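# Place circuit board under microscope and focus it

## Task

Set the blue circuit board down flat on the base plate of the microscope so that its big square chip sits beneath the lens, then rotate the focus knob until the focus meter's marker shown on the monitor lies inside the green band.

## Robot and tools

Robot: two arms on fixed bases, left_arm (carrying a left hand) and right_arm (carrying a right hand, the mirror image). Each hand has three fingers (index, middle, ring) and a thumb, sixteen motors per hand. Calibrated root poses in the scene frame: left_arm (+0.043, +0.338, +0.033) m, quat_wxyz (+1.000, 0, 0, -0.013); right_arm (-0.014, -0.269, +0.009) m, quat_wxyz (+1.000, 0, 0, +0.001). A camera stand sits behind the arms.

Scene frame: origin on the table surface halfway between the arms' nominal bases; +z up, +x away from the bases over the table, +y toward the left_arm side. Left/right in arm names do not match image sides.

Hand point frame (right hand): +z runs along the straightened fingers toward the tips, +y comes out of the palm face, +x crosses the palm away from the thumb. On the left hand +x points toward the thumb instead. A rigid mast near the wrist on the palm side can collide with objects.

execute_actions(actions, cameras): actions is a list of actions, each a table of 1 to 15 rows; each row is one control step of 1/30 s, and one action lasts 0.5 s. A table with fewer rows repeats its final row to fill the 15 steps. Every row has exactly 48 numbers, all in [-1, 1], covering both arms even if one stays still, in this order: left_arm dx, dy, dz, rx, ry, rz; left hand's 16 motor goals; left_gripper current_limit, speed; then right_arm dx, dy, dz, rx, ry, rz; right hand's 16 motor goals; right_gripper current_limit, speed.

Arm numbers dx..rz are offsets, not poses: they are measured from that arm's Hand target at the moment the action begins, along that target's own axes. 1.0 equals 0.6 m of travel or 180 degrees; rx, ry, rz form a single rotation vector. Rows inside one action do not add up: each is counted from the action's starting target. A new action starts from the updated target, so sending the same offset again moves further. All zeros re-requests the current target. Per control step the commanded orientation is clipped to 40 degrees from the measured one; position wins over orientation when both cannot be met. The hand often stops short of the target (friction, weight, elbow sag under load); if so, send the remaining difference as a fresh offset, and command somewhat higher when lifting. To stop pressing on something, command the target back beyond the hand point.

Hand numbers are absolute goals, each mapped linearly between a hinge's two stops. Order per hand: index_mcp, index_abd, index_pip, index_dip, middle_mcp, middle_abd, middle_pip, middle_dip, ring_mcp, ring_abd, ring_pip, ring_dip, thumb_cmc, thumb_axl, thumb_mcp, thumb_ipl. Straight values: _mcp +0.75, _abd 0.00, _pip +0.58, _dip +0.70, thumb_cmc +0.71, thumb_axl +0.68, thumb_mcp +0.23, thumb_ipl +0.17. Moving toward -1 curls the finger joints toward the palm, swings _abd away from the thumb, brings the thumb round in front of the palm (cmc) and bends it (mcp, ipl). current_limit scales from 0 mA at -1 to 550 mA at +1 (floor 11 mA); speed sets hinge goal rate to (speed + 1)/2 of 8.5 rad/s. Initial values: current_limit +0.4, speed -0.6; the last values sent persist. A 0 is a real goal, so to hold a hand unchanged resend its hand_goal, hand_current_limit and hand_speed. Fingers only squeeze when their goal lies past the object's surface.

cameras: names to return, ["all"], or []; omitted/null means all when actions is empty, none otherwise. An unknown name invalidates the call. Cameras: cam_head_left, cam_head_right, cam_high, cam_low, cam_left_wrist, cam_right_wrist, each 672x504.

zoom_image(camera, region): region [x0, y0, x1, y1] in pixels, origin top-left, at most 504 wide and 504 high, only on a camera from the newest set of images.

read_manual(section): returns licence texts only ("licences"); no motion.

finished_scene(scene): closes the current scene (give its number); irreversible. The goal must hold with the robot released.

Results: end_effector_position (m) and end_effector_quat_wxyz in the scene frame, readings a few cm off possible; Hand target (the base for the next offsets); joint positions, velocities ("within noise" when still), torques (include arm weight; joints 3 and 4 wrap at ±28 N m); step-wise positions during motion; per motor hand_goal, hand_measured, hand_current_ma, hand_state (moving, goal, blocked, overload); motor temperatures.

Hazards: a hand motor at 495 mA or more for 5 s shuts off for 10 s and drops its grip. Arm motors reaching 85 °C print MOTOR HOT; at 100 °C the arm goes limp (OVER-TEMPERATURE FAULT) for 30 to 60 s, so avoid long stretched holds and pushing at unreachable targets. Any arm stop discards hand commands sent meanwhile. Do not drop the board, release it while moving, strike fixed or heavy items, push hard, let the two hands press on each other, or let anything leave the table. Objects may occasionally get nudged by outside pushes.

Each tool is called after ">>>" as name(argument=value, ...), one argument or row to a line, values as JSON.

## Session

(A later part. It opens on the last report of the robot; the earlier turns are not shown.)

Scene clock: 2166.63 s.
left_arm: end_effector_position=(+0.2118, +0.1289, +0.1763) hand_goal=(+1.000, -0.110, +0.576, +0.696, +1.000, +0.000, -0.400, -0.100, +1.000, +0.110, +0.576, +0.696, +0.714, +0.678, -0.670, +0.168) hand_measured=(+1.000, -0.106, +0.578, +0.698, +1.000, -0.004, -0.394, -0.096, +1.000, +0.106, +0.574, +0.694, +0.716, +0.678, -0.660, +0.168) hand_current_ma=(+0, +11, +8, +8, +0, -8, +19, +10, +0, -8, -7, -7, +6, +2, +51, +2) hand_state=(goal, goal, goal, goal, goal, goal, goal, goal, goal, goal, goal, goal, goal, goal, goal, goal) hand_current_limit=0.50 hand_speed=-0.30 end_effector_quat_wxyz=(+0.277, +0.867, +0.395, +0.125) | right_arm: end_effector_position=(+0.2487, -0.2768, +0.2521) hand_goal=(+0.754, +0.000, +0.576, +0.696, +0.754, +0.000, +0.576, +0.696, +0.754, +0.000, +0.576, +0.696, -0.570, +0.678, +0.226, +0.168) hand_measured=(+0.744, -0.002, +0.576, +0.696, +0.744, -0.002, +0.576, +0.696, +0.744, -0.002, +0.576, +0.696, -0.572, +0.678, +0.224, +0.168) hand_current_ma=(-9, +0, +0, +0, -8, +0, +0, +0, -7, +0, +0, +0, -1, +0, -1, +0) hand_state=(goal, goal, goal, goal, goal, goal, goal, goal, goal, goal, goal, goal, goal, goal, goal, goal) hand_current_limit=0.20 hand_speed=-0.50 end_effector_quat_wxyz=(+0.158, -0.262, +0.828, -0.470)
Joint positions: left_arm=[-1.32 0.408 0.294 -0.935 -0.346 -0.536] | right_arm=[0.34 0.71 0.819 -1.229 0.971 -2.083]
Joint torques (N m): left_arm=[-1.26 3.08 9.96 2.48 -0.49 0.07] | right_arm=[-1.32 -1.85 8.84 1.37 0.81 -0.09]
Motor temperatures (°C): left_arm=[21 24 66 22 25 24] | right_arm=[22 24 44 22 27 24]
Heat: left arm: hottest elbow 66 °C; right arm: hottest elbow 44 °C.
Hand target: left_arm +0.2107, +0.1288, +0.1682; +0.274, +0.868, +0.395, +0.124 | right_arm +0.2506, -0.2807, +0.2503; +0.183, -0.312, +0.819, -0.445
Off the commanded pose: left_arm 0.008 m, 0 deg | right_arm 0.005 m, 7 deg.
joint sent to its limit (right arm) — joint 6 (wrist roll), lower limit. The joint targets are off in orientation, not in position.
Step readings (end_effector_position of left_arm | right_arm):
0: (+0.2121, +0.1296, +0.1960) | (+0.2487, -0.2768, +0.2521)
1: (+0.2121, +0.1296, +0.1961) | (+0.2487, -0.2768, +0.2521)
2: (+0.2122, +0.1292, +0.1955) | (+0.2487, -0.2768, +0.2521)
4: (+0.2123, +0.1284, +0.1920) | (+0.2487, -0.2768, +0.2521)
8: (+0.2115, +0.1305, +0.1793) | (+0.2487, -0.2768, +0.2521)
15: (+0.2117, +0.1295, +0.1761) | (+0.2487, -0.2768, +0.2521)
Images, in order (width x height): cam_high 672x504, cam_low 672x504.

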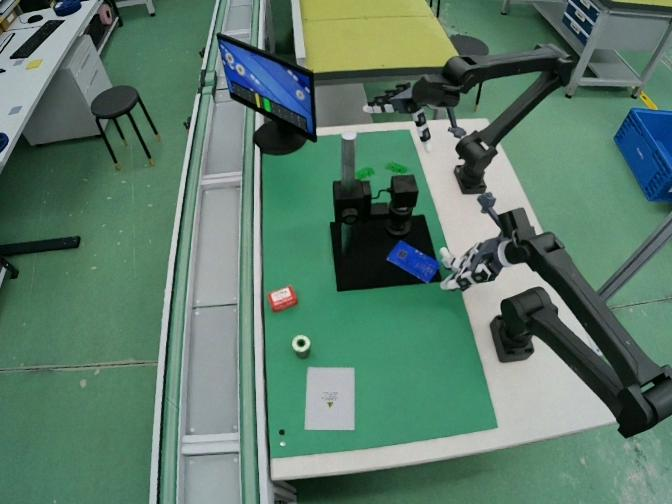

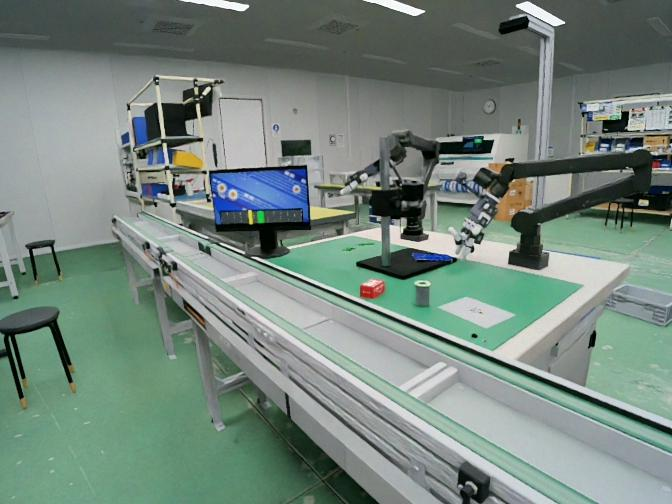

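>>> execute_actions(
  actions=[
    [[0,0.0147,0.0225,0,0,0,1,-0.11,0.576,0.696,1,0,-0.4,-0.1,1,0.11,0.576,0.696,0.714,0.678,-0.67,0.168,0.5,-0.3,0,0,0,0,0,0,0.754,0,0.576,0.696,0.754,0,0.576,0.696,0.754,0,0.576,0.696,-0.571,0.678,0.226,0.168,0.2,-0.5]],
  ],
  cameras=["cam_low","cam_high"],
)

>>> zoom_image(
  camera="cam_low",
  region=[400, 235, 470, 285],
)

>>> zoom_image(
  camera="cam_high",
  region=[400, 230, 480, 310],
)

Scene clock: 2176.97 s.
left_arm: end_effector_position=(+0.2204, +0.1171, +0.1729) hand_goal=(+1.000, -0.110, +0.576, +0.696, +1.000, +0.000, -0.400, -0.100, +1.000, +0.110, +0.576, +0.696, +0.714, +0.678, -0.670, +0.168) hand_measured=(+1.000, -0.106, +0.580, +0.698, +1.000, -0.004, -0.394, -0.096, +1.000, +0.108, +0.574, +0.694, +0.716, +0.678, -0.660, +0.168) hand_current_ma=(+0, +10, +15, +8, +0, -8, +19, +10, +0, -8, -7, -7, +6, +2, +51, +2) hand_state=(goal, goal, goal, goal, goal, goal, goal, goal, goal, goal, goal, goal, goal, goal, goal, goal) hand_current_limit=0.50 hand_speed=-0.30 end_effector_quat_wxyz=(+0.280, +0.866, +0.396, +0.122) | right_arm: end_effector_position=(+0.2487, -0.2768, +0.2521) hand_goal=(+0.754, +0.000, +0.576, +0.696, +0.754, +0.000, +0.576, +0.696, +0.754, +0.000, +0.576, +0.696, -0.570, +0.678, +0.226, +0.168) hand_measured=(+0.744, -0.002, +0.576, +0.696, +0.744, -0.002, +0.576, +0.696, +0.744, -0.002, +0.576, +0.696, -0.572, +0.678, +0.224, +0.168) hand_current_ma=(-9, +0, +0, +0, -8, +0, +0, +0, -7, +0, +0, +0, -1, +0, -1, +0) hand_state=(goal, goal, goal, goal, goal, goal, goal, goal, goal, goal, goal, goal, goal, goal, goal, goal) hand_current_limit=0.20 hand_speed=-0.50 end_effector_quat_wxyz=(+0.158, -0.262, +0.828, -0.470)
Joint positions: left_arm=[-1.272 0.478 0.294 -0.845 -0.317 -0.496] | right_arm=[0.34 0.71 0.819 -1.229 0.971 -2.083]
Joint torques (N m): left_arm=[0.26 2.73 9.5 2.85 -0.33 0.22] | right_arm=[-1.26 -2.02 8.8 1.4 0.82 -0.08]
Motor temperatures (°C): left_arm=[21 24 65 22 25 24] | right_arm=[22 24 44 22 27 24]
Heat: left arm: hottest elbow 65 °C; right arm: hottest elbow 44 °C.
Hand target: left_arm +0.2220, +0.1190, +0.1623; +0.274, +0.868, +0.395, +0.124 | right_arm +0.2506, -0.2807, +0.2503; +0.183, -0.312, +0.819, -0.445
Off the commanded pose: left_arm 0.011 m, 1 deg | right_arm 0.005 m, 7 deg.
joint sent to its limit (right arm) — joint 6 (wrist roll), lower limit. The joint targets are off in orientation, not in position.
Step readings (end_effector_position of left_arm | right_arm):
0: (+0.2118, +0.1289, +0.1764) | (+0.2487, -0.2768, +0.2521)
1: (+0.2119, +0.1288, +0.1764) | (+0.2487, -0.2768, +0.2521)
2: (+0.2119, +0.1278, +0.1766) | (+0.2487, -0.2768, +0.2521)
4: (+0.2126, +0.1240, +0.1762) | (+0.2487, -0.2768, +0.2521)
8: (+0.2173, +0.1206, +0.1737) | (+0.2487, -0.2768, +0.2521)
15: (+0.2203, +0.1177, +0.1730) | (+0.2487, -0.2768, +0.2521)
Images, in order (width x height): cam_high 672x504, cam_low 672x504.

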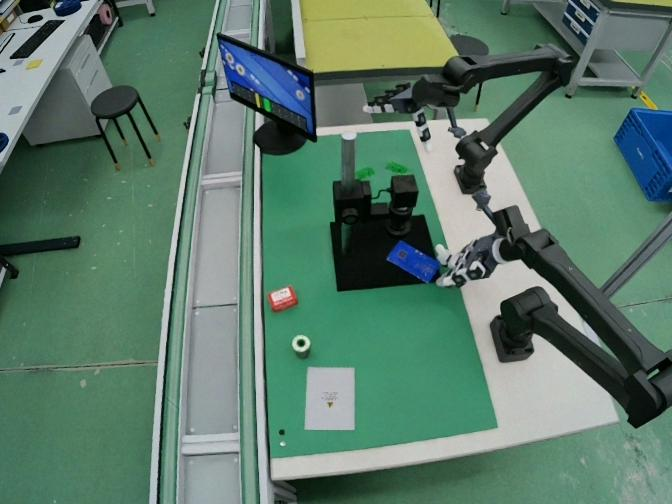

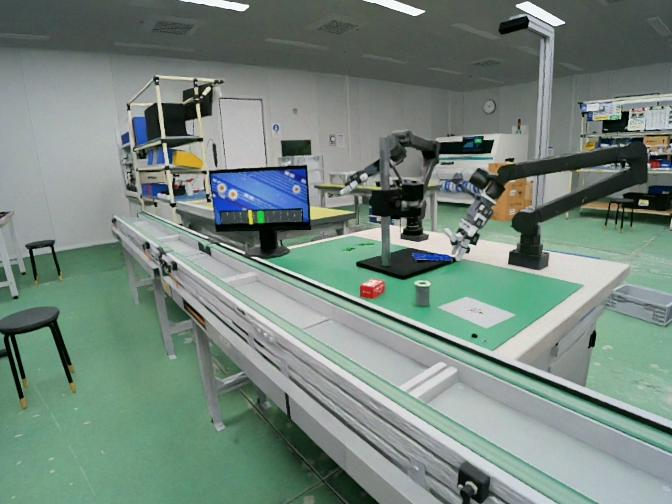

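Scaled by 7.200.

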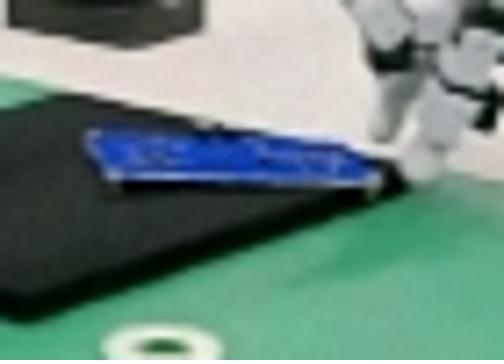

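Scaled by 6.300.

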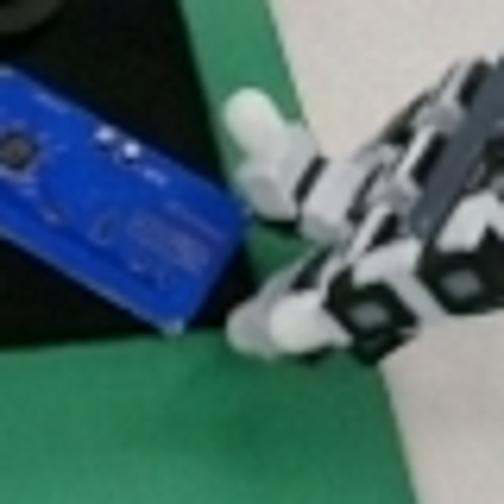

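>>> zoom_image(
  camera="cam_low",
  region=[435, 245, 467, 275],
)

>>> zoom_image(
  camera="cam_high",
  region=[415, 260, 455, 295],
)

Scaled by 15.750.

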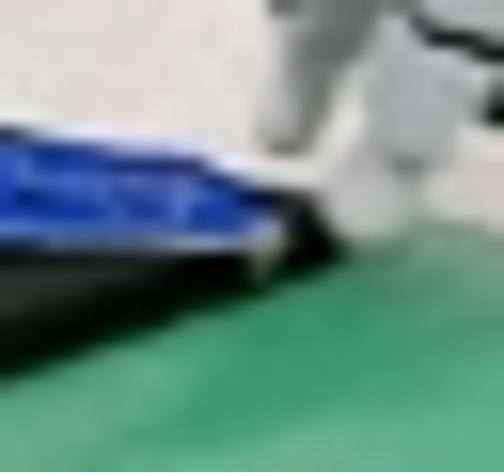

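Scaled by 12.600.

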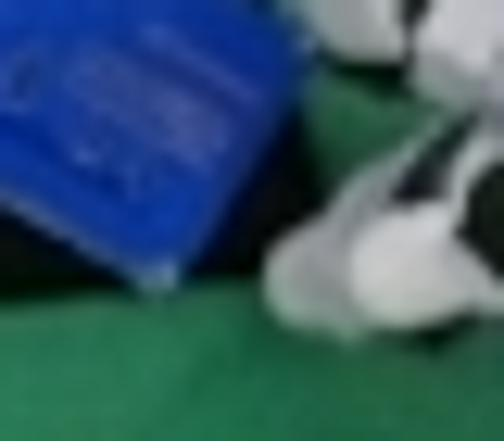

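>>> execute_actions(
  actions=[
    [[0.02,-0.0082,-0.0057,0,0,0,1,-0.11,0.576,0.696,1,0,-0.4,-0.1,1,0.11,0.576,0.696,0.714,0.678,-0.67,0.168,0.5,-0.3,0,0,0,0,0,0,0.754,0,0.576,0.696,0.754,0,0.576,0.696,0.754,0,0.576,0.696,-0.571,0.678,0.226,0.168,0.2,-0.5]],
    [[0,0.0137,0.0095,0,0,0,1,-0.11,0.576,0.696,1,0,-0.4,-0.1,1,0.11,0.576,0.696,0.714,0.678,-0.67,0.168,0.5,-0.3,0,0,0,0,0,0,0.754,0,0.576,0.696,0.754,0,0.576,0.696,0.754,0,0.576,0.696,-0.571,0.678,0.226,0.168,0.2,-0.5]],
  ],
  cameras=["cam_low","cam_high","cam_left_wrist"],
)

>>> zoom_image(
  camera="cam_low",
  region=[420, 235, 470, 275],
)

>>> zoom_image(
  camera="cam_high",
  region=[400, 230, 480, 310],
)

Scene clock: 2201.50 s.
left_arm: end_effector_position=(+0.2311, +0.1246, +0.1676) hand_goal=(+1.000, -0.110, +0.576, +0.696, +1.000, +0.000, -0.400, -0.100, +1.000, +0.110, +0.576, +0.696, +0.714, +0.678, -0.670, +0.168) hand_measured=(+1.000, -0.106, +0.580, +0.698, +1.000, -0.004, -0.394, -0.096, +1.000, +0.108, +0.574, +0.694, +0.716, +0.678, -0.660, +0.168) hand_current_ma=(+0, +10, +11, +8, +0, -8, +19, +10, +0, -7, -7, -7, +6, +2, +51, +2) hand_state=(goal, goal, goal, goal, goal, goal, goal, goal, goal, goal, goal, goal, goal, goal, goal, goal) hand_current_limit=0.50 hand_speed=-0.30 end_effector_quat_wxyz=(+0.276, +0.867, +0.396, +0.122) | right_arm: end_effector_position=(+0.2487, -0.2768, +0.2521) hand_goal=(+0.754, +0.000, +0.576, +0.696, +0.754, +0.000, +0.576, +0.696, +0.754, +0.000, +0.576, +0.696, -0.570, +0.678, +0.226, +0.168) hand_measured=(+0.744, -0.002, +0.576, +0.696, +0.744, -0.002, +0.576, +0.696, +0.744, -0.002, +0.576, +0.696, -0.572, +0.678, +0.224, +0.168) hand_current_ma=(-9, +0, +0, +0, -8, +0, +0, +0, -7, +0, +0, +0, -1, +0, -1, +0) hand_state=(goal, goal, goal, goal, goal, goal, goal, goal, goal, goal, goal, goal, goal, goal, goal, goal) hand_current_limit=0.20 hand_speed=-0.50 end_effector_quat_wxyz=(+0.158, -0.262, +0.828, -0.470)
Joint positions: left_arm=[-1.174 0.458 0.277 -0.829 -0.266 -0.408] | right_arm=[0.34 0.71 0.819 -1.229 0.971 -2.083]
Joint torques (N m): left_arm=[0.15 2.61 10.4 2.73 -0.27 0.25] | right_arm=[-1.26 -2.08 8.81 1.39 0.81 -0.09]
Motor temperatures (°C): left_arm=[21 24 62 23 25 24] | right_arm=[22 24 44 22 27 24]
Heat: left arm: hottest elbow 62 °C; right arm: hottest elbow 44 °C.
Hand target: left_arm +0.2329, +0.1254, +0.1623; +0.274, +0.868, +0.395, +0.124 | right_arm +0.2506, -0.2807, +0.2503; +0.183, -0.312, +0.819, -0.445
Off the commanded pose: left_arm 0.006 m, 0 deg | right_arm 0.005 m, 7 deg.
joint sent to its limit (right arm) — joint 6 (wrist roll), lower limit. The joint targets are off in orientation, not in position.
Step readings (end_effector_position of left_arm | right_arm):
0: (+0.2204, +0.1170, +0.1729) | (+0.2487, -0.2768, +0.2521)
1: (+0.2204, +0.1170, +0.1728) | (+0.2487, -0.2768, +0.2521)
2: (+0.2205, +0.1171, +0.1723) | (+0.2487, -0.2768, +0.2521)
4: (+0.2219, +0.1193, +0.1712) | (+0.2487, -0.2768, +0.2521)
8: (+0.2256, +0.1250, +0.1713) | (+0.2487, -0.2768, +0.2521)
15: (+0.2264, +0.1258, +0.1728) | (+0.2487, -0.2768, +0.2521)
16: (+0.2262, +0.1256, +0.1727) | (+0.2487, -0.2768, +0.2521)
17: (+0.2261, +0.1253, +0.1725) | (+0.2487, -0.2768, +0.2521)
19: (+0.2270, +0.1258, +0.1713) | (+0.2487, -0.2768, +0.2521)
23: (+0.2303, +0.1269, +0.1681) | (+0.2487, -0.2768, +0.2521)
30: (+0.2311, +0.1251, +0.1674) | (+0.2487, -0.2768, +0.2521)
Images, in order (width x height): cam_high 672x504, cam_low 672x504, cam_left_wrist 672x504.

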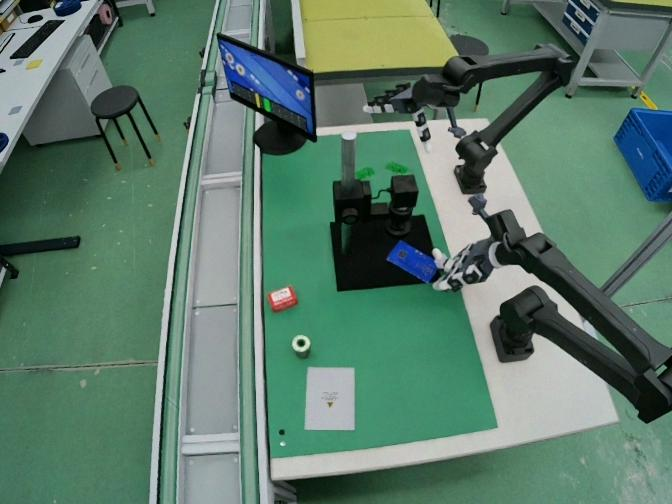

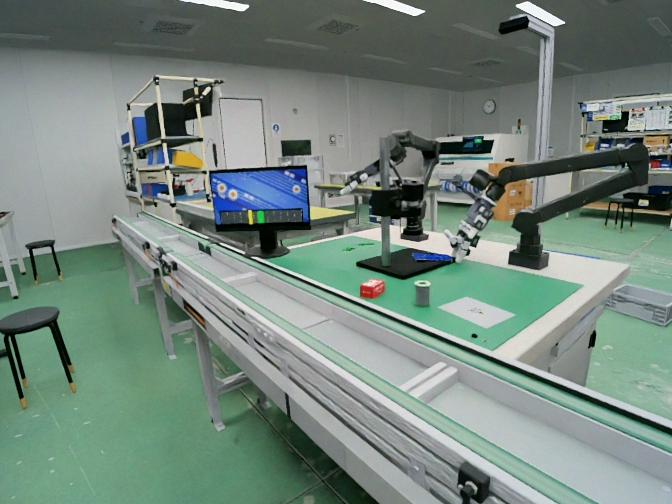

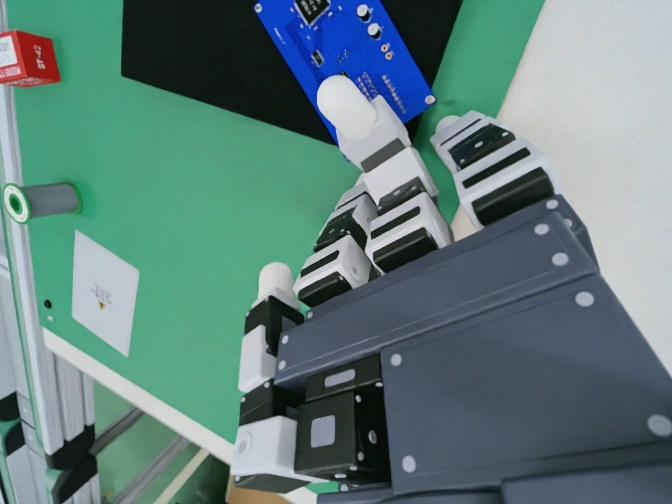

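Scaled by 10.080.

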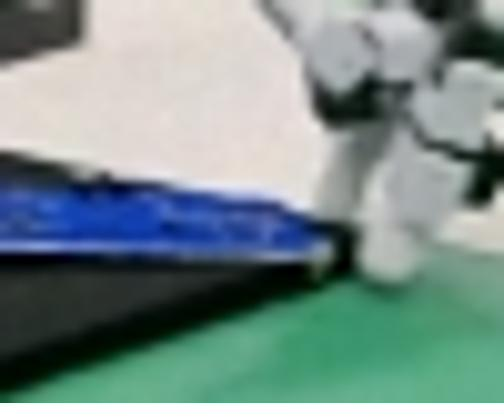

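Scaled by 6.300.

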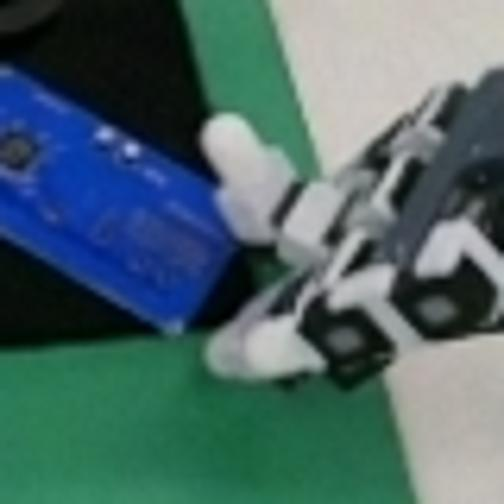

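>>> execute_actions(
  actions=[
    [[0,0.0215,0.0133,0,0,0,1,-0.11,0.576,0.696,1,0,-0.4,-0.1,1,0.11,0.576,0.696,0.714,0.678,-0.67,0.168,0.5,-0.3,0,0,0,0,0,0,0.754,0,0.576,0.696,0.754,0,0.576,0.696,0.754,0,0.576,0.696,-0.571,0.678,0.226,0.168,0.2,-0.5]],
  ],
  cameras=["cam_low","cam_high"],
)

>>> zoom_image(
  camera="cam_low",
  region=[420, 235, 470, 275],
)

>>> zoom_image(
  camera="cam_high",
  region=[400, 230, 480, 310],
)

Scene clock: 2208.23 s.
left_arm: end_effector_position=(+0.2407, +0.1189, +0.1636) hand_goal=(+1.000, -0.110, +0.576, +0.696, +1.000, +0.000, -0.400, -0.100, +1.000, +0.110, +0.576, +0.696, +0.714, +0.678, -0.670, +0.168) hand_measured=(+1.000, -0.140, +0.624, +0.726, +1.000, -0.004, -0.394, -0.096, +1.000, +0.108, +0.574, +0.694, +0.716, +0.678, -0.660, +0.168) hand_current_ma=(+1, -101, +199, +116, +0, -8, +19, +10, +0, -7, -7, -7, +6, +2, +51, +2) hand_state=(goal, blocked, blocked, blocked, goal, goal, goal, goal, goal, goal, goal, goal, goal, goal, goal, goal) hand_current_limit=0.50 hand_speed=-0.30 end_effector_quat_wxyz=(+0.274, +0.868, +0.394, +0.125) | right_arm: end_effector_position=(+0.2487, -0.2768, +0.2521) hand_goal=(+0.754, +0.000, +0.576, +0.696, +0.754, +0.000, +0.576, +0.696, +0.754, +0.000, +0.576, +0.696, -0.570, +0.678, +0.226, +0.168) hand_measured=(+0.744, -0.002, +0.576, +0.696, +0.744, -0.002, +0.576, +0.696, +0.744, -0.002, +0.576, +0.696, -0.572, +0.678, +0.224, +0.168) hand_current_ma=(-9, +0, +0, +0, -8, +0, +0, +0, -7, +0, +0, +0, -1, +0, -1, +0) hand_state=(goal, goal, goal, goal, goal, goal, goal, goal, goal, goal, goal, goal, goal, goal, goal, goal) hand_current_limit=0.20 hand_speed=-0.50 end_effector_quat_wxyz=(+0.158, -0.262, +0.828, -0.470)
Joint positions: left_arm=[-1.127 0.515 0.277 -0.766 -0.246 -0.363] | right_arm=[0.34 0.71 0.819 -1.229 0.971 -2.083]
Joint torques (N m): left_arm=[0.5 3.72 11.58 2.99 -0.02 0.19] | right_arm=[-1.2 -1.9 8.84 1.42 0.8 -0.08]
Motor temperatures (°C): left_arm=[21 23 62 23 25 24] | right_arm=[22 24 44 22 27 24]
Heat: left arm: hottest elbow 62 °C; right arm: hottest elbow 44 °C.
Hand target: left_arm +0.2444, +0.1155, +0.1632; +0.274, +0.868, +0.395, +0.124 | right_arm +0.2506, -0.2807, +0.2503; +0.183, -0.312, +0.819, -0.445
Off the commanded pose: left_arm 0.005 m, 0 deg | right_arm 0.005 m, 7 deg.
joint sent to its limit (right arm) — joint 6 (wrist roll), lower limit. The joint targets are off in orientation, not in position.
Step readings (end_effector_position of left_arm | right_arm):
0: (+0.2312, +0.1245, +0.1677) | (+0.2487, -0.2768, +0.2521)
1: (+0.2311, +0.1244, +0.1676) | (+0.2487, -0.2768, +0.2521)
2: (+0.2313, +0.1237, +0.1675) | (+0.2487, -0.2768, +0.2521)
4: (+0.2337, +0.1220, +0.1660) | (+0.2487, -0.2768, +0.2521)
8: (+0.2391, +0.1211, +0.1626) | (+0.2487, -0.2768, +0.2521)
15: (+0.2407, +0.1194, +0.1636) | (+0.2487, -0.2768, +0.2521)
Images, in order (width x height): cam_high 672x504, cam_low 672x504.

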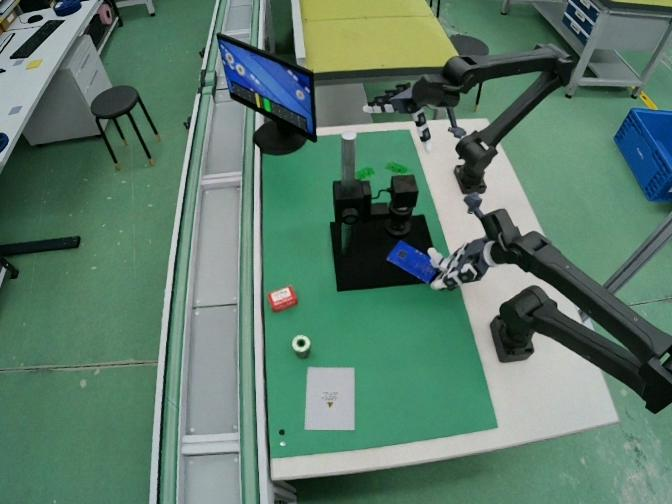

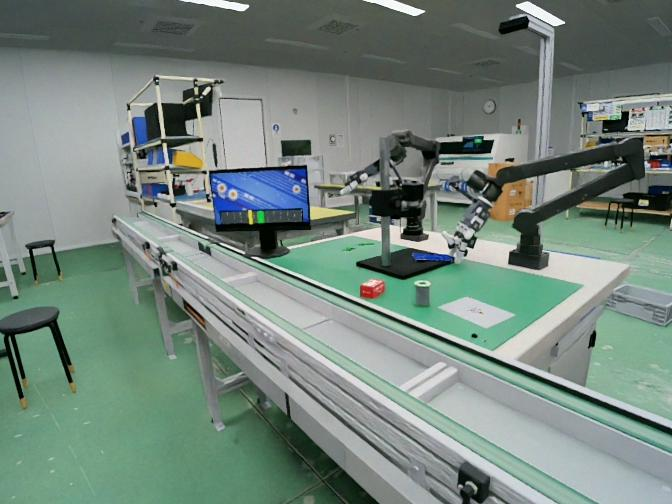

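Scaled by 10.080.

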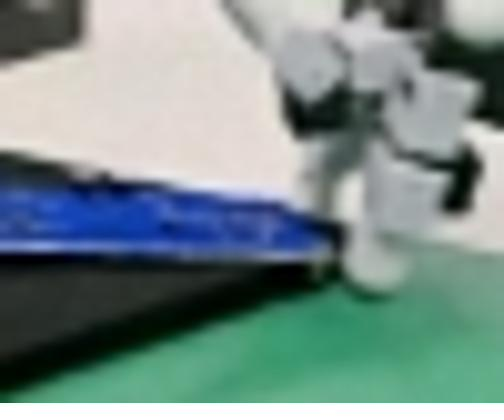

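Scaled by 6.300.

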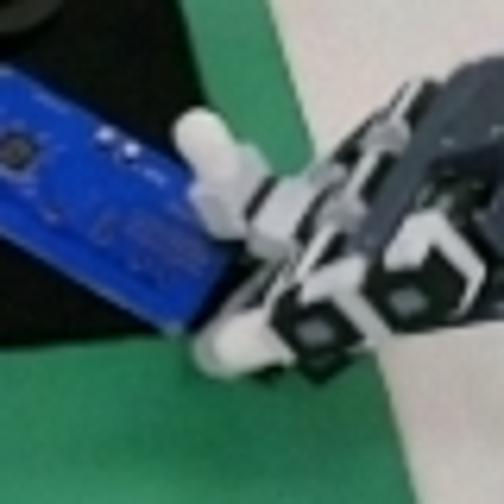

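>>> execute_actions(
  actions=[
    [[0,0.0057,-0.0082,0,0,0,1,-0.11,0.576,0.696,1,0,-0.4,-0.1,1,0.11,0.576,0.696,0.714,0.678,-0.67,0.168,0.5,-0.3,0,0,0,0,0,0,0.754,0,0.576,0.696,0.754,0,0.576,0.696,0.754,0,0.576,0.696,-0.571,0.678,0.226,0.168,0.2,-0.5]],
  ],
)

Scene clock: 2213.00 s.
left_arm: end_effector_position=(+0.2406, +0.1188, +0.1635) hand_goal=(+1.000, -0.110, +0.576, +0.696, +1.000, +0.000, -0.400, -0.100, +1.000, +0.110, +0.576, +0.696, +0.714, +0.678, -0.670, +0.168) hand_measured=(+1.000, -0.140, +0.624, +0.726, +1.000, -0.004, -0.394, -0.096, +1.000, +0.108, +0.574, +0.694, +0.716, +0.678, -0.660, +0.168) hand_current_ma=(+1, -102, +199, +117, +0, -8, +19, +10, +0, -7, -7, -7, +6, +2, +51, +2) hand_state=(goal, blocked, blocked, blocked, goal, goal, goal, goal, goal, goal, goal, goal, goal, goal, goal, goal) hand_current_limit=0.50 hand_speed=-0.30 end_effector_quat_wxyz=(+0.274, +0.868, +0.394, +0.125) | right_arm: end_effector_position=(+0.2487, -0.2768, +0.2521) hand_goal=(+0.754, +0.000, +0.576, +0.696, +0.754, +0.000, +0.576, +0.696, +0.754, +0.000, +0.576, +0.696, -0.570, +0.678, +0.226, +0.168) hand_measured=(+0.744, -0.002, +0.576, +0.696, +0.744, -0.002, +0.576, +0.696, +0.744, -0.002, +0.576, +0.696, -0.572, +0.678, +0.224, +0.168) hand_current_ma=(-9, +0, +0, +0, -8, +0, +0, +0, -7, +0, +0, +0, -1, +0, -1, +0) hand_state=(goal, goal, goal, goal, goal, goal, goal, goal, goal, goal, goal, goal, goal, goal, goal, goal) hand_current_limit=0.20 hand_speed=-0.50 end_effector_quat_wxyz=(+0.158, -0.262, +0.828, -0.470)
Joint positions: left_arm=[-1.127 0.515 0.277 -0.766 -0.245 -0.362] | right_arm=[0.34 0.71 0.819 -1.229 0.971 -2.083]
Joint torques (N m): left_arm=[0.5 3.08 12.75 2.09 -0.02 0.22] | right_arm=[-1.2 -1.79 8.84 1.37 0.81 -0.08]
Motor temperatures (°C): left_arm=[21 23 62 23 25 24] | right_arm=[22 24 44 22 27 24]
Heat: left arm: hottest elbow 62 °C; right arm: hottest elbow 44 °C.
Hand target: left_arm +0.2443, +0.1154, +0.1692; +0.274, +0.868, +0.395, +0.124 | right_arm +0.2506, -0.2807, +0.2503; +0.183, -0.312, +0.819, -0.445
Off the commanded pose: left_arm 0.008 m, 0 deg | right_arm 0.005 m, 7 deg.
joint sent to its limit (right arm) — joint 6 (wrist roll), lower limit. The joint targets are off in orientation, not in position.
Step readings (end_effector_position of left_arm | right_arm):
0: (+0.2407, +0.1188, +0.1635) | (+0.2487, -0.2768, +0.2521)
1: (+0.2407, +0.1188, +0.1635) | (+0.2487, -0.2768, +0.2521)
2: (+0.2407, +0.1188, +0.1635) | (+0.2487, -0.2768, +0.2521)
4: (+0.2407, +0.1188, +0.1635) | (+0.2487, -0.2768, +0.2521)
8: (+0.2407, +0.1188, +0.1635) | (+0.2487, -0.2768, +0.2521)
15: (+0.2406, +0.1188, +0.1635) | (+0.2487, -0.2768, +0.2521)

>>> execute_actions(
  actions=[
    [[0,0.0096,-0.0136,0,0,0,1,-0.11,0.576,0.696,1,0,-0.4,-0.1,1,0.11,0.576,0.696,0.714,0.678,-0.67,0.168,0.5,-0.3,0,0,0,0,0,0,0.754,0,0.576,0.696,0.754,0,0.576,0.696,0.754,0,0.576,0.696,-0.571,0.678,0.226,0.168,0.2,-0.5]],
  ],
)

Scene clock: 2215.90 s.
left_arm: end_effector_position=(+0.2398, +0.1198, +0.1632) hand_goal=(+1.000, -0.110, +0.576, +0.696, +1.000, +0.000, -0.400, -0.100, +1.000, +0.110, +0.576, +0.696, +0.714, +0.678, -0.670, +0.168) hand_measured=(+1.000, -0.140, +0.602, +0.714, +1.000, -0.004, -0.394, -0.096, +1.000, +0.108, +0.574, +0.694, +0.716, +0.678, -0.660, +0.168) hand_current_ma=(+1, -102, +101, +69, +0, -8, +19, +10, +0, -7, -7, -7, +6, +2, +51, +2) hand_state=(goal, blocked, blocked, goal, goal, goal, goal, goal, goal, goal, goal, goal, goal, goal, goal, goal) hand_current_limit=0.50 hand_speed=-0.30 end_effector_quat_wxyz=(+0.268, +0.870, +0.394, +0.123) | right_arm: end_effector_position=(+0.2487, -0.2768, +0.2521) hand_goal=(+0.754, +0.000, +0.576, +0.696, +0.754, +0.000, +0.576, +0.696, +0.754, +0.000, +0.576, +0.696, -0.570, +0.678, +0.226, +0.168) hand_measured=(+0.744, -0.002, +0.576, +0.696, +0.744, -0.002, +0.576, +0.696, +0.744, -0.002, +0.576, +0.696, -0.572, +0.678, +0.224, +0.168) hand_current_ma=(-9, +0, +0, +0, -8, +0, +0, +0, -7, +0, +0, +0, -1, +0, -1, +0) hand_state=(goal, goal, goal, goal, goal, goal, goal, goal, goal, goal, goal, goal, goal, goal, goal, goal) hand_current_limit=0.20 hand_speed=-0.50 end_effector_quat_wxyz=(+0.158, -0.262, +0.828, -0.470)
Joint positions: left_arm=[-1.125 0.515 0.282 -0.784 -0.241 -0.361] | right_arm=[0.34 0.71 0.819 -1.229 0.971 -2.083]
Joint torques (N m): left_arm=[0.32 2.26 14.09 1.29 -0.21 0.21] | right_arm=[-1.2 -2.02 8.85 1.42 0.82 -0.08]
Motor temperatures (°C): left_arm=[21 23 63 23 25 24] | right_arm=[22 24 44 22 27 24]
Heat: left arm: hottest elbow 63 °C; right arm: hottest elbow 44 °C.
Hand target: left_arm +0.2443, +0.1154, +0.1792; +0.274, +0.868, +0.395, +0.124 | right_arm +0.2506, -0.2807, +0.2503; +0.183, -0.312, +0.819, -0.445
Off the commanded pose: left_arm 0.017 m, 1 deg | right_arm 0.005 m, 7 deg.
joint sent to its limit (right arm) — joint 6 (wrist roll), lower limit. The joint targets are off in orientation, not in position.
Step readings (end_effector_position of left_arm | right_arm):
0: (+0.2406, +0.1188, +0.1635) | (+0.2487, -0.2768, +0.2521)
1: (+0.2406, +0.1188, +0.1635) | (+0.2487, -0.2768, +0.2521)
2: (+0.2407, +0.1188, +0.1639) | (+0.2487, -0.2768, +0.2521)
4: (+0.2407, +0.1192, +0.1640) | (+0.2487, -0.2768, +0.2521)
8: (+0.2402, +0.1196, +0.1634) | (+0.2487, -0.2768, +0.2521)
15: (+0.2399, +0.1198, +0.1632) | (+0.2487, -0.2768, +0.2521)

>>> execute_actions(
  actions=[
    [[0,0.0221,0.0032,0,0,0,1,-0.11,0.576,0.696,1,0,-0.4,-0.1,1,0.11,0.576,0.696,0.714,0.678,-0.67,0.168,0.5,-0.3,0,0,0,0,0,0,0.754,0,0.576,0.696,0.754,0,0.576,0.696,0.754,0,0.576,0.696,-0.571,0.678,0.226,0.168,0.2,-0.5]],
  ],
  cameras=["cam_low","cam_high"],
)

>>> zoom_image(
  camera="cam_low",
  region=[400, 235, 470, 285],
)

>>> zoom_image(
  camera="cam_high",
  region=[400, 230, 480, 310],
)

Scene clock: 2221.80 s.
left_arm: end_effector_position=(+0.2439, +0.1177, +0.1626) hand_goal=(+1.000, -0.110, +0.576, +0.696, +1.000, +0.000, -0.400, -0.100, +1.000, +0.110, +0.576, +0.696, +0.714, +0.678, -0.670, +0.168) hand_measured=(+1.000, -0.144, +0.606, +0.714, +1.000, -0.004, -0.394, -0.096, +1.000, +0.108, +0.574, +0.694, +0.716, +0.678, -0.660, +0.168) hand_current_ma=(+1, -116, +119, +68, +0, -8, +19, +10, +0, -7, -7, -7, +6, +2, +51, +2) hand_state=(goal, blocked, blocked, goal, goal, goal, goal, goal, goal, goal, goal, goal, goal, goal, goal, goal) hand_current_limit=0.50 hand_speed=-0.30 end_effector_quat_wxyz=(+0.259, +0.873, +0.396, +0.118) | right_arm: end_effector_position=(+0.2487, -0.2768, +0.2521) hand_goal=(+0.754, +0.000, +0.576, +0.696, +0.754, +0.000, +0.576, +0.696, +0.754, +0.000, +0.576, +0.696, -0.570, +0.678, +0.226, +0.168) hand_measured=(+0.744, -0.002, +0.576, +0.696, +0.744, -0.002, +0.576, +0.696, +0.744, -0.002, +0.576, +0.696, -0.572, +0.678, +0.224, +0.168) hand_current_ma=(-9, +0, +0, +0, -8, +0, +0, +0, -7, +0, +0, +0, -1, +0, -1, +0) hand_state=(goal, goal, goal, goal, goal, goal, goal, goal, goal, goal, goal, goal, goal, goal, goal, goal) hand_current_limit=0.20 hand_speed=-0.50 end_effector_quat_wxyz=(+0.158, -0.262, +0.828, -0.470)
Joint positions: left_arm=[-1.1 0.546 0.299 -0.784 -0.219 -0.345] | right_arm=[0.34 0.71 0.819 -1.229 0.971 -2.083]
Joint torques (N m): left_arm=[0.62 3.25 14.8 2.15 -0.47 0.3] | right_arm=[-1.32 -2.02 8.83 1.37 0.82 -0.08]
Motor temperatures (°C): left_arm=[21 23 65 22 25 24] | right_arm=[22 24 44 22 27 24]
Heat: left arm: hottest elbow 65 °C; right arm: hottest elbow 44 °C.
Hand target: left_arm +0.2534, +0.1077, +0.1851; +0.274, +0.868, +0.395, +0.124 | right_arm +0.2506, -0.2807, +0.2503; +0.183, -0.312, +0.819, -0.445
Off the commanded pose: left_arm 0.027 m, 2 deg | right_arm 0.005 m, 7 deg.
joint sent to its limit (right arm) — joint 6 (wrist roll), lower limit. The joint targets are off in orientation, not in position.
Step readings (end_effector_position of left_arm | right_arm):
0: (+0.2398, +0.1199, +0.1631) | (+0.2487, -0.2768, +0.2521)
1: (+0.2399, +0.1199, +0.1631) | (+0.2487, -0.2768, +0.2521)
2: (+0.2399, +0.1196, +0.1633) | (+0.2487, -0.2768, +0.2521)
4: (+0.2409, +0.1196, +0.1631) | (+0.2487, -0.2768, +0.2521)
8: (+0.2433, +0.1185, +0.1628) | (+0.2487, -0.2768, +0.2521)
15: (+0.2438, +0.1177, +0.1627) | (+0.2487, -0.2768, +0.2521)
Images, in order (width x height): cam_high 672x504, cam_low 672x504.

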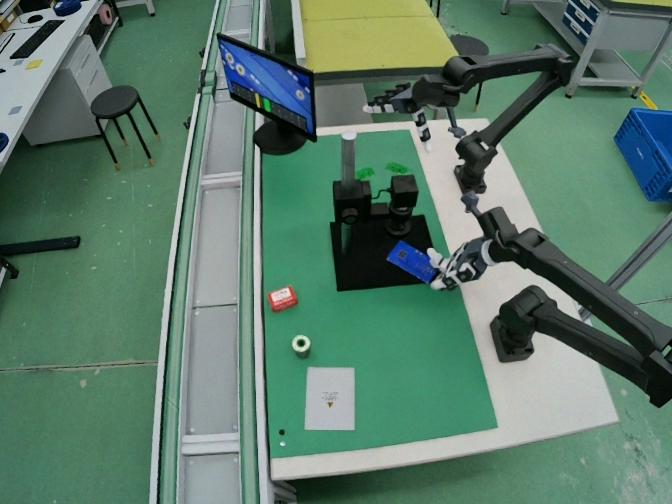

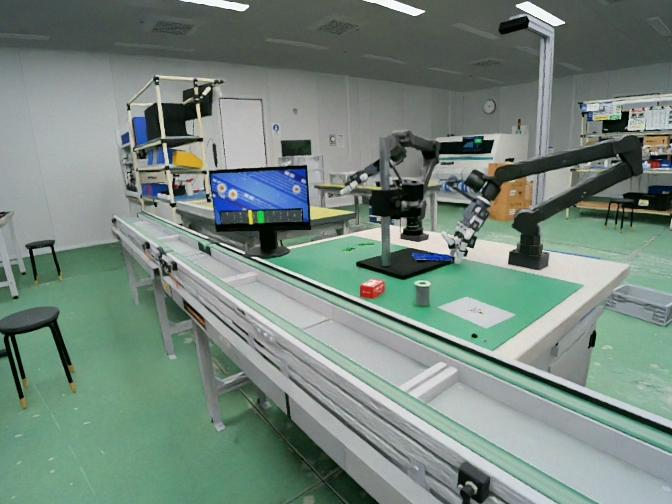

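Scaled by 7.200.

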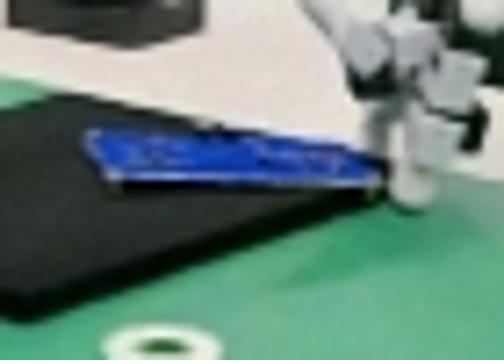

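Scaled by 6.300.

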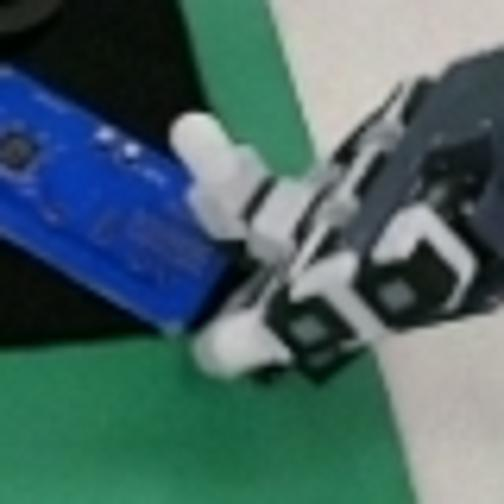

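>>> execute_actions(
  actions=[
    [[0,0.0116,-0.0116,0,0,0,1,-0.11,0.576,0.696,1,0,-0.4,-0.1,1,0.11,0.576,0.696,0.714,0.678,-0.67,0.168,0.5,-0.3,0,0,0,0,0,0,0.754,0,0.576,0.696,0.754,0,0.576,0.696,0.754,0,0.576,0.696,-0.571,0.678,0.226,0.168,0.2,-0.5]],
  ],
  cameras=["cam_low","cam_high"],
)

>>> zoom_image(
  camera="cam_low",
  region=[400, 235, 470, 285],
)

>>> zoom_image(
  camera="cam_high",
  region=[400, 230, 480, 310],
)

Scene clock: 2228.73 s.
left_arm: end_effector_position=(+0.2453, +0.1186, +0.1627) hand_goal=(+1.000, -0.110, +0.576, +0.696, +1.000, +0.000, -0.400, -0.100, +1.000, +0.110, +0.576, +0.696, +0.714, +0.678, -0.670, +0.168) hand_measured=(+1.000, -0.118, +0.578, +0.698, +1.000, -0.004, -0.394, -0.096, +1.000, +0.108, +0.574, +0.694, +0.716, +0.678, -0.660, +0.168) hand_current_ma=(+1, -24, +9, +8, +0, -8, +19, +10, +0, -7, -7, -7, +6, +2, +51, +2) hand_state=(goal, goal, goal, goal, goal, goal, goal, goal, goal, goal, goal, goal, goal, goal, goal, goal) hand_current_limit=0.50 hand_speed=-0.30 end_effector_quat_wxyz=(+0.255, +0.874, +0.395, +0.120) | right_arm: end_effector_position=(+0.2487, -0.2768, +0.2521) hand_goal=(+0.754, +0.000, +0.576, +0.696, +0.754, +0.000, +0.576, +0.696, +0.754, +0.000, +0.576, +0.696, -0.570, +0.678, +0.226, +0.168) hand_measured=(+0.744, -0.002, +0.576, +0.696, +0.744, -0.002, +0.576, +0.696, +0.744, -0.002, +0.576, +0.696, -0.572, +0.678, +0.224, +0.168) hand_current_ma=(-9, +0, +0, +0, -8, +0, +0, +0, -7, +0, +0, +0, -1, +0, -1, +0) hand_state=(goal, goal, goal, goal, goal, goal, goal, goal, goal, goal, goal, goal, goal, goal, goal, goal) hand_current_limit=0.20 hand_speed=-0.50 end_effector_quat_wxyz=(+0.158, -0.262, +0.828, -0.470)
Joint positions: left_arm=[-1.09 0.551 0.303 -0.791 -0.218 -0.335] | right_arm=[0.34 0.71 0.819 -1.229 0.971 -2.083]
Joint torques (N m): left_arm=[0.26 2.08 16.31 1.47 -0.38 0.24] | right_arm=[-1.26 -1.9 8.85 1.42 0.81 -0.09]
Motor temperatures (°C): left_arm=[21 23 67 22 25 24] | right_arm=[22 24 44 22 27 24]
Heat: left arm: hottest elbow 67 °C; right arm: hottest elbow 44 °C.
Hand target: left_arm +0.2547, +0.1066, +0.1948; +0.274, +0.868, +0.395, +0.124 | right_arm +0.2506, -0.2807, +0.2503; +0.183, -0.312, +0.819, -0.445
Off the commanded pose: left_arm 0.036 m, 2 deg | right_arm 0.005 m, 7 deg.
joint sent to its limit (right arm) — joint 6 (wrist roll), lower limit. The joint targets are off in orientation, not in position.
Step readings (end_effector_position of left_arm | right_arm):
0: (+0.2438, +0.1177, +0.1626) | (+0.2487, -0.2768, +0.2521)
1: (+0.2438, +0.1176, +0.1625) | (+0.2487, -0.2768, +0.2521)
2: (+0.2439, +0.1175, +0.1629) | (+0.2487, -0.2768, +0.2521)
4: (+0.2441, +0.1175, +0.1632) | (+0.2487, -0.2768, +0.2521)
8: (+0.2452, +0.1185, +0.1627) | (+0.2487, -0.2768, +0.2521)
15: (+0.2454, +0.1187, +0.1627) | (+0.2487, -0.2768, +0.2521)
Images, in order (width x height): cam_high 672x504, cam_low 672x504.

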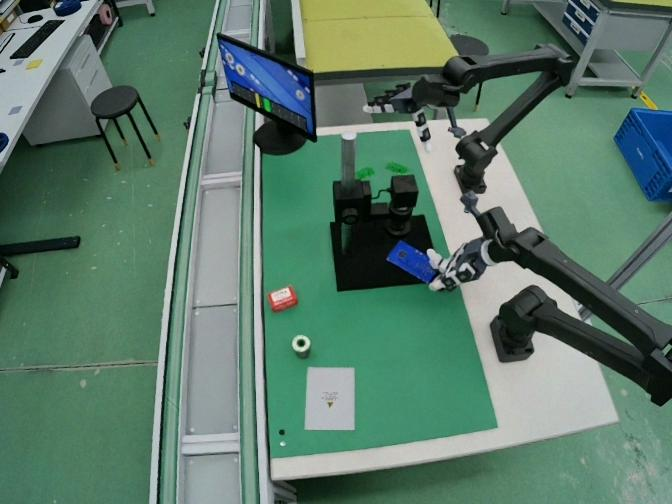

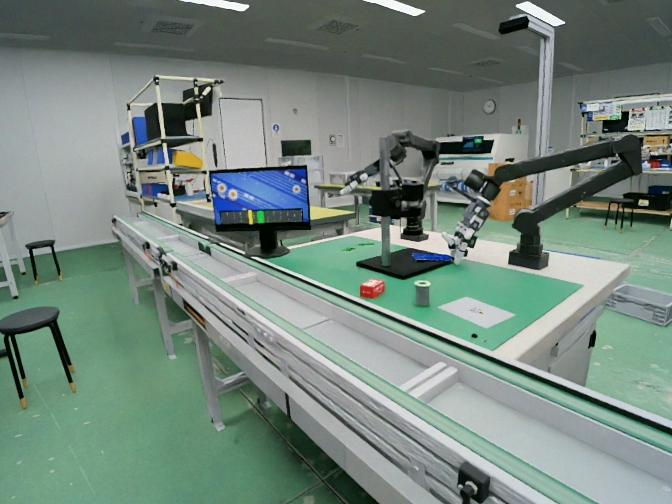

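Scaled by 7.200.

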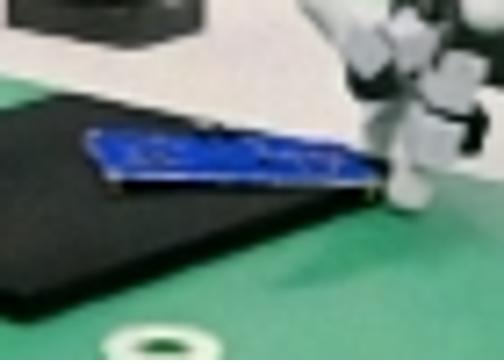

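Scaled by 6.300.

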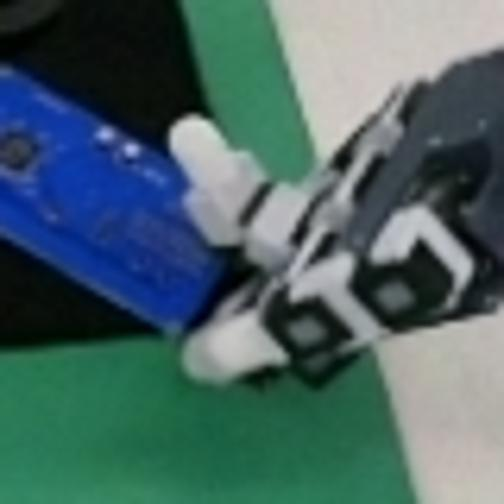

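>>> execute_actions(
  actions=[
    [[0,0,0,0,0,0,0.88,-0.11,0.576,0.696,1,0,-0.4,-0.1,0.88,0.11,0.576,0.696,0.714,0.678,-0.67,0.168,0.5,-0.8,0,0,0,0,0,0,0.754,0,0.576,0.696,0.754,0,0.576,0.696,0.754,0,0.576,0.696,-0.571,0.678,0.226,0.168,0.2,-0.5]],
  ],
  cameras=["cam_low","cam_high"],
)

>>> zoom_image(
  camera="cam_low",
  region=[400, 235, 470, 285],
)

>>> zoom_image(
  camera="cam_high",
  region=[400, 230, 480, 310],
)

Scene clock: 2233.37 s.
left_arm: end_effector_position=(+0.2439, +0.1200, +0.1600) hand_goal=(+0.880, -0.110, +0.576, +0.696, +1.000, +0.000, -0.400, -0.100, +0.880, +0.110, +0.576, +0.696, +0.714, +0.678, -0.670, +0.168) hand_measured=(+0.928, -0.110, +0.584, +0.698, +1.000, -0.004, -0.394, -0.096, +0.932, +0.106, +0.588, +0.698, +0.716, +0.678, -0.660, +0.168) hand_current_ma=(+214, -2, +29, +9, +0, -8, +19, +10, +233, -8, +39, +7, +6, +2, +51, +2) hand_state=(blocked, goal, goal, goal, goal, goal, goal, goal, blocked, goal, goal, goal, goal, goal, goal, goal) hand_current_limit=0.50 hand_speed=-0.80 end_effector_quat_wxyz=(+0.249, +0.877, +0.395, +0.118) | right_arm: end_effector_position=(+0.2487, -0.2768, +0.2521) hand_goal=(+0.754, +0.000, +0.576, +0.696, +0.754, +0.000, +0.576, +0.696, +0.754, +0.000, +0.576, +0.696, -0.570, +0.678, +0.226, +0.168) hand_measured=(+0.744, -0.002, +0.576, +0.696, +0.744, -0.002, +0.576, +0.696, +0.744, -0.002, +0.576, +0.696, -0.572, +0.678, +0.224, +0.168) hand_current_ma=(-9, +0, +0, +0, -8, +0, +0, +0, -7, +0, +0, +0, -1, +0, -1, +0) hand_state=(goal, goal, goal, goal, goal, goal, goal, goal, goal, goal, goal, goal, goal, goal, goal, goal) hand_current_limit=0.20 hand_speed=-0.50 end_effector_quat_wxyz=(+0.158, -0.262, +0.828, -0.470)
Joint positions: left_arm=[-1.09 0.551 0.303 -0.803 -0.213 -0.334] | right_arm=[0.34 0.71 0.819 -1.229 0.971 -2.083]
Joint torques (N m): left_arm=[0.32 1.85 16.32 1.81 -0.57 0.23] | right_arm=[-1.14 -1.96 8.87 1.43 0.82 -0.09]
Motor temperatures (°C): left_arm=[21 23 68 22 25 24] | right_arm=[22 24 44 22 27 24]
Heat: left arm: hottest elbow 68 °C; right arm: hottest elbow 44 °C.
Hand target: left_arm +0.2547, +0.1065, +0.1949; +0.274, +0.868, +0.395, +0.124 | right_arm +0.2506, -0.2807, +0.2503; +0.183, -0.312, +0.819, -0.445
Off the commanded pose: left_arm 0.039 m, 3 deg | right_arm 0.005 m, 7 deg.
joint sent to its limit (right arm) — joint 6 (wrist roll), lower limit. The joint targets are off in orientation, not in position.
Step readings (end_effector_position of left_arm | right_arm):
0: (+0.2453, +0.1186, +0.1627) | (+0.2487, -0.2768, +0.2521)
1: (+0.2453, +0.1186, +0.1627) | (+0.2487, -0.2768, +0.2521)
2: (+0.2453, +0.1186, +0.1627) | (+0.2487, -0.2768, +0.2521)
4: (+0.2452, +0.1189, +0.1622) | (+0.2487, -0.2768, +0.2521)
8: (+0.2441, +0.1198, +0.1603) | (+0.2487, -0.2768, +0.2521)
15: (+0.2439, +0.1200, +0.1600) | (+0.2487, -0.2768, +0.2521)
Images, in order (width x height): cam_high 672x504, cam_low 672x504.

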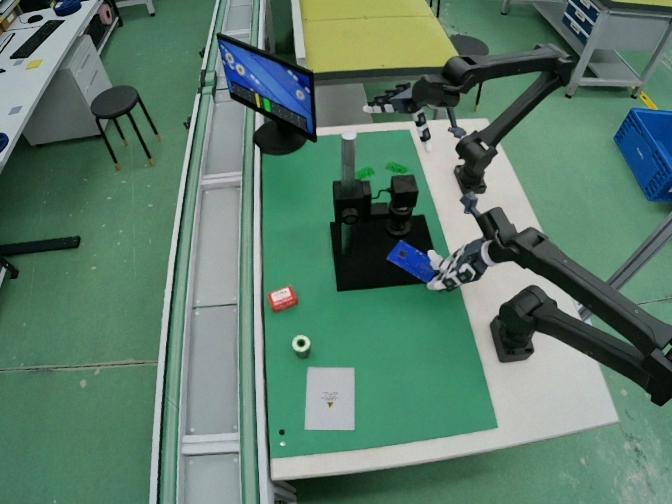

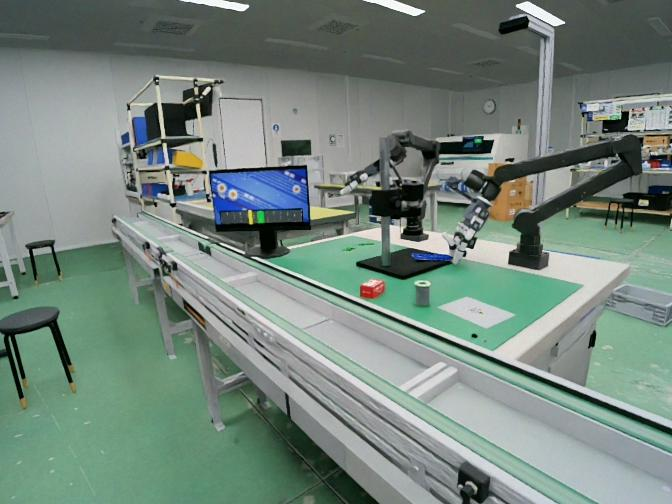

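Scaled by 7.200.

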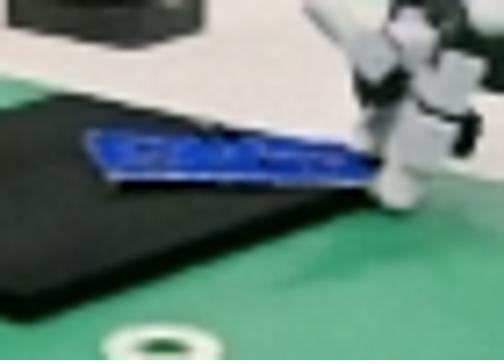

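Scaled by 6.300.

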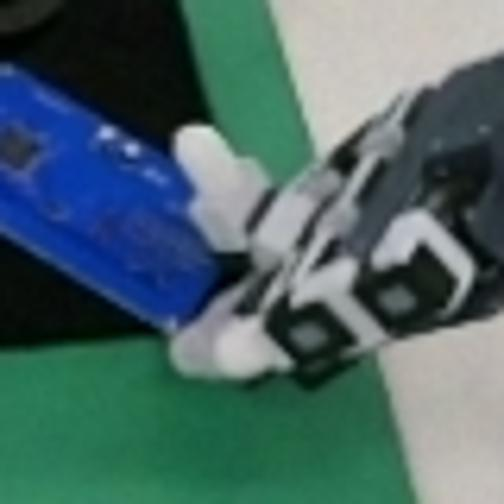

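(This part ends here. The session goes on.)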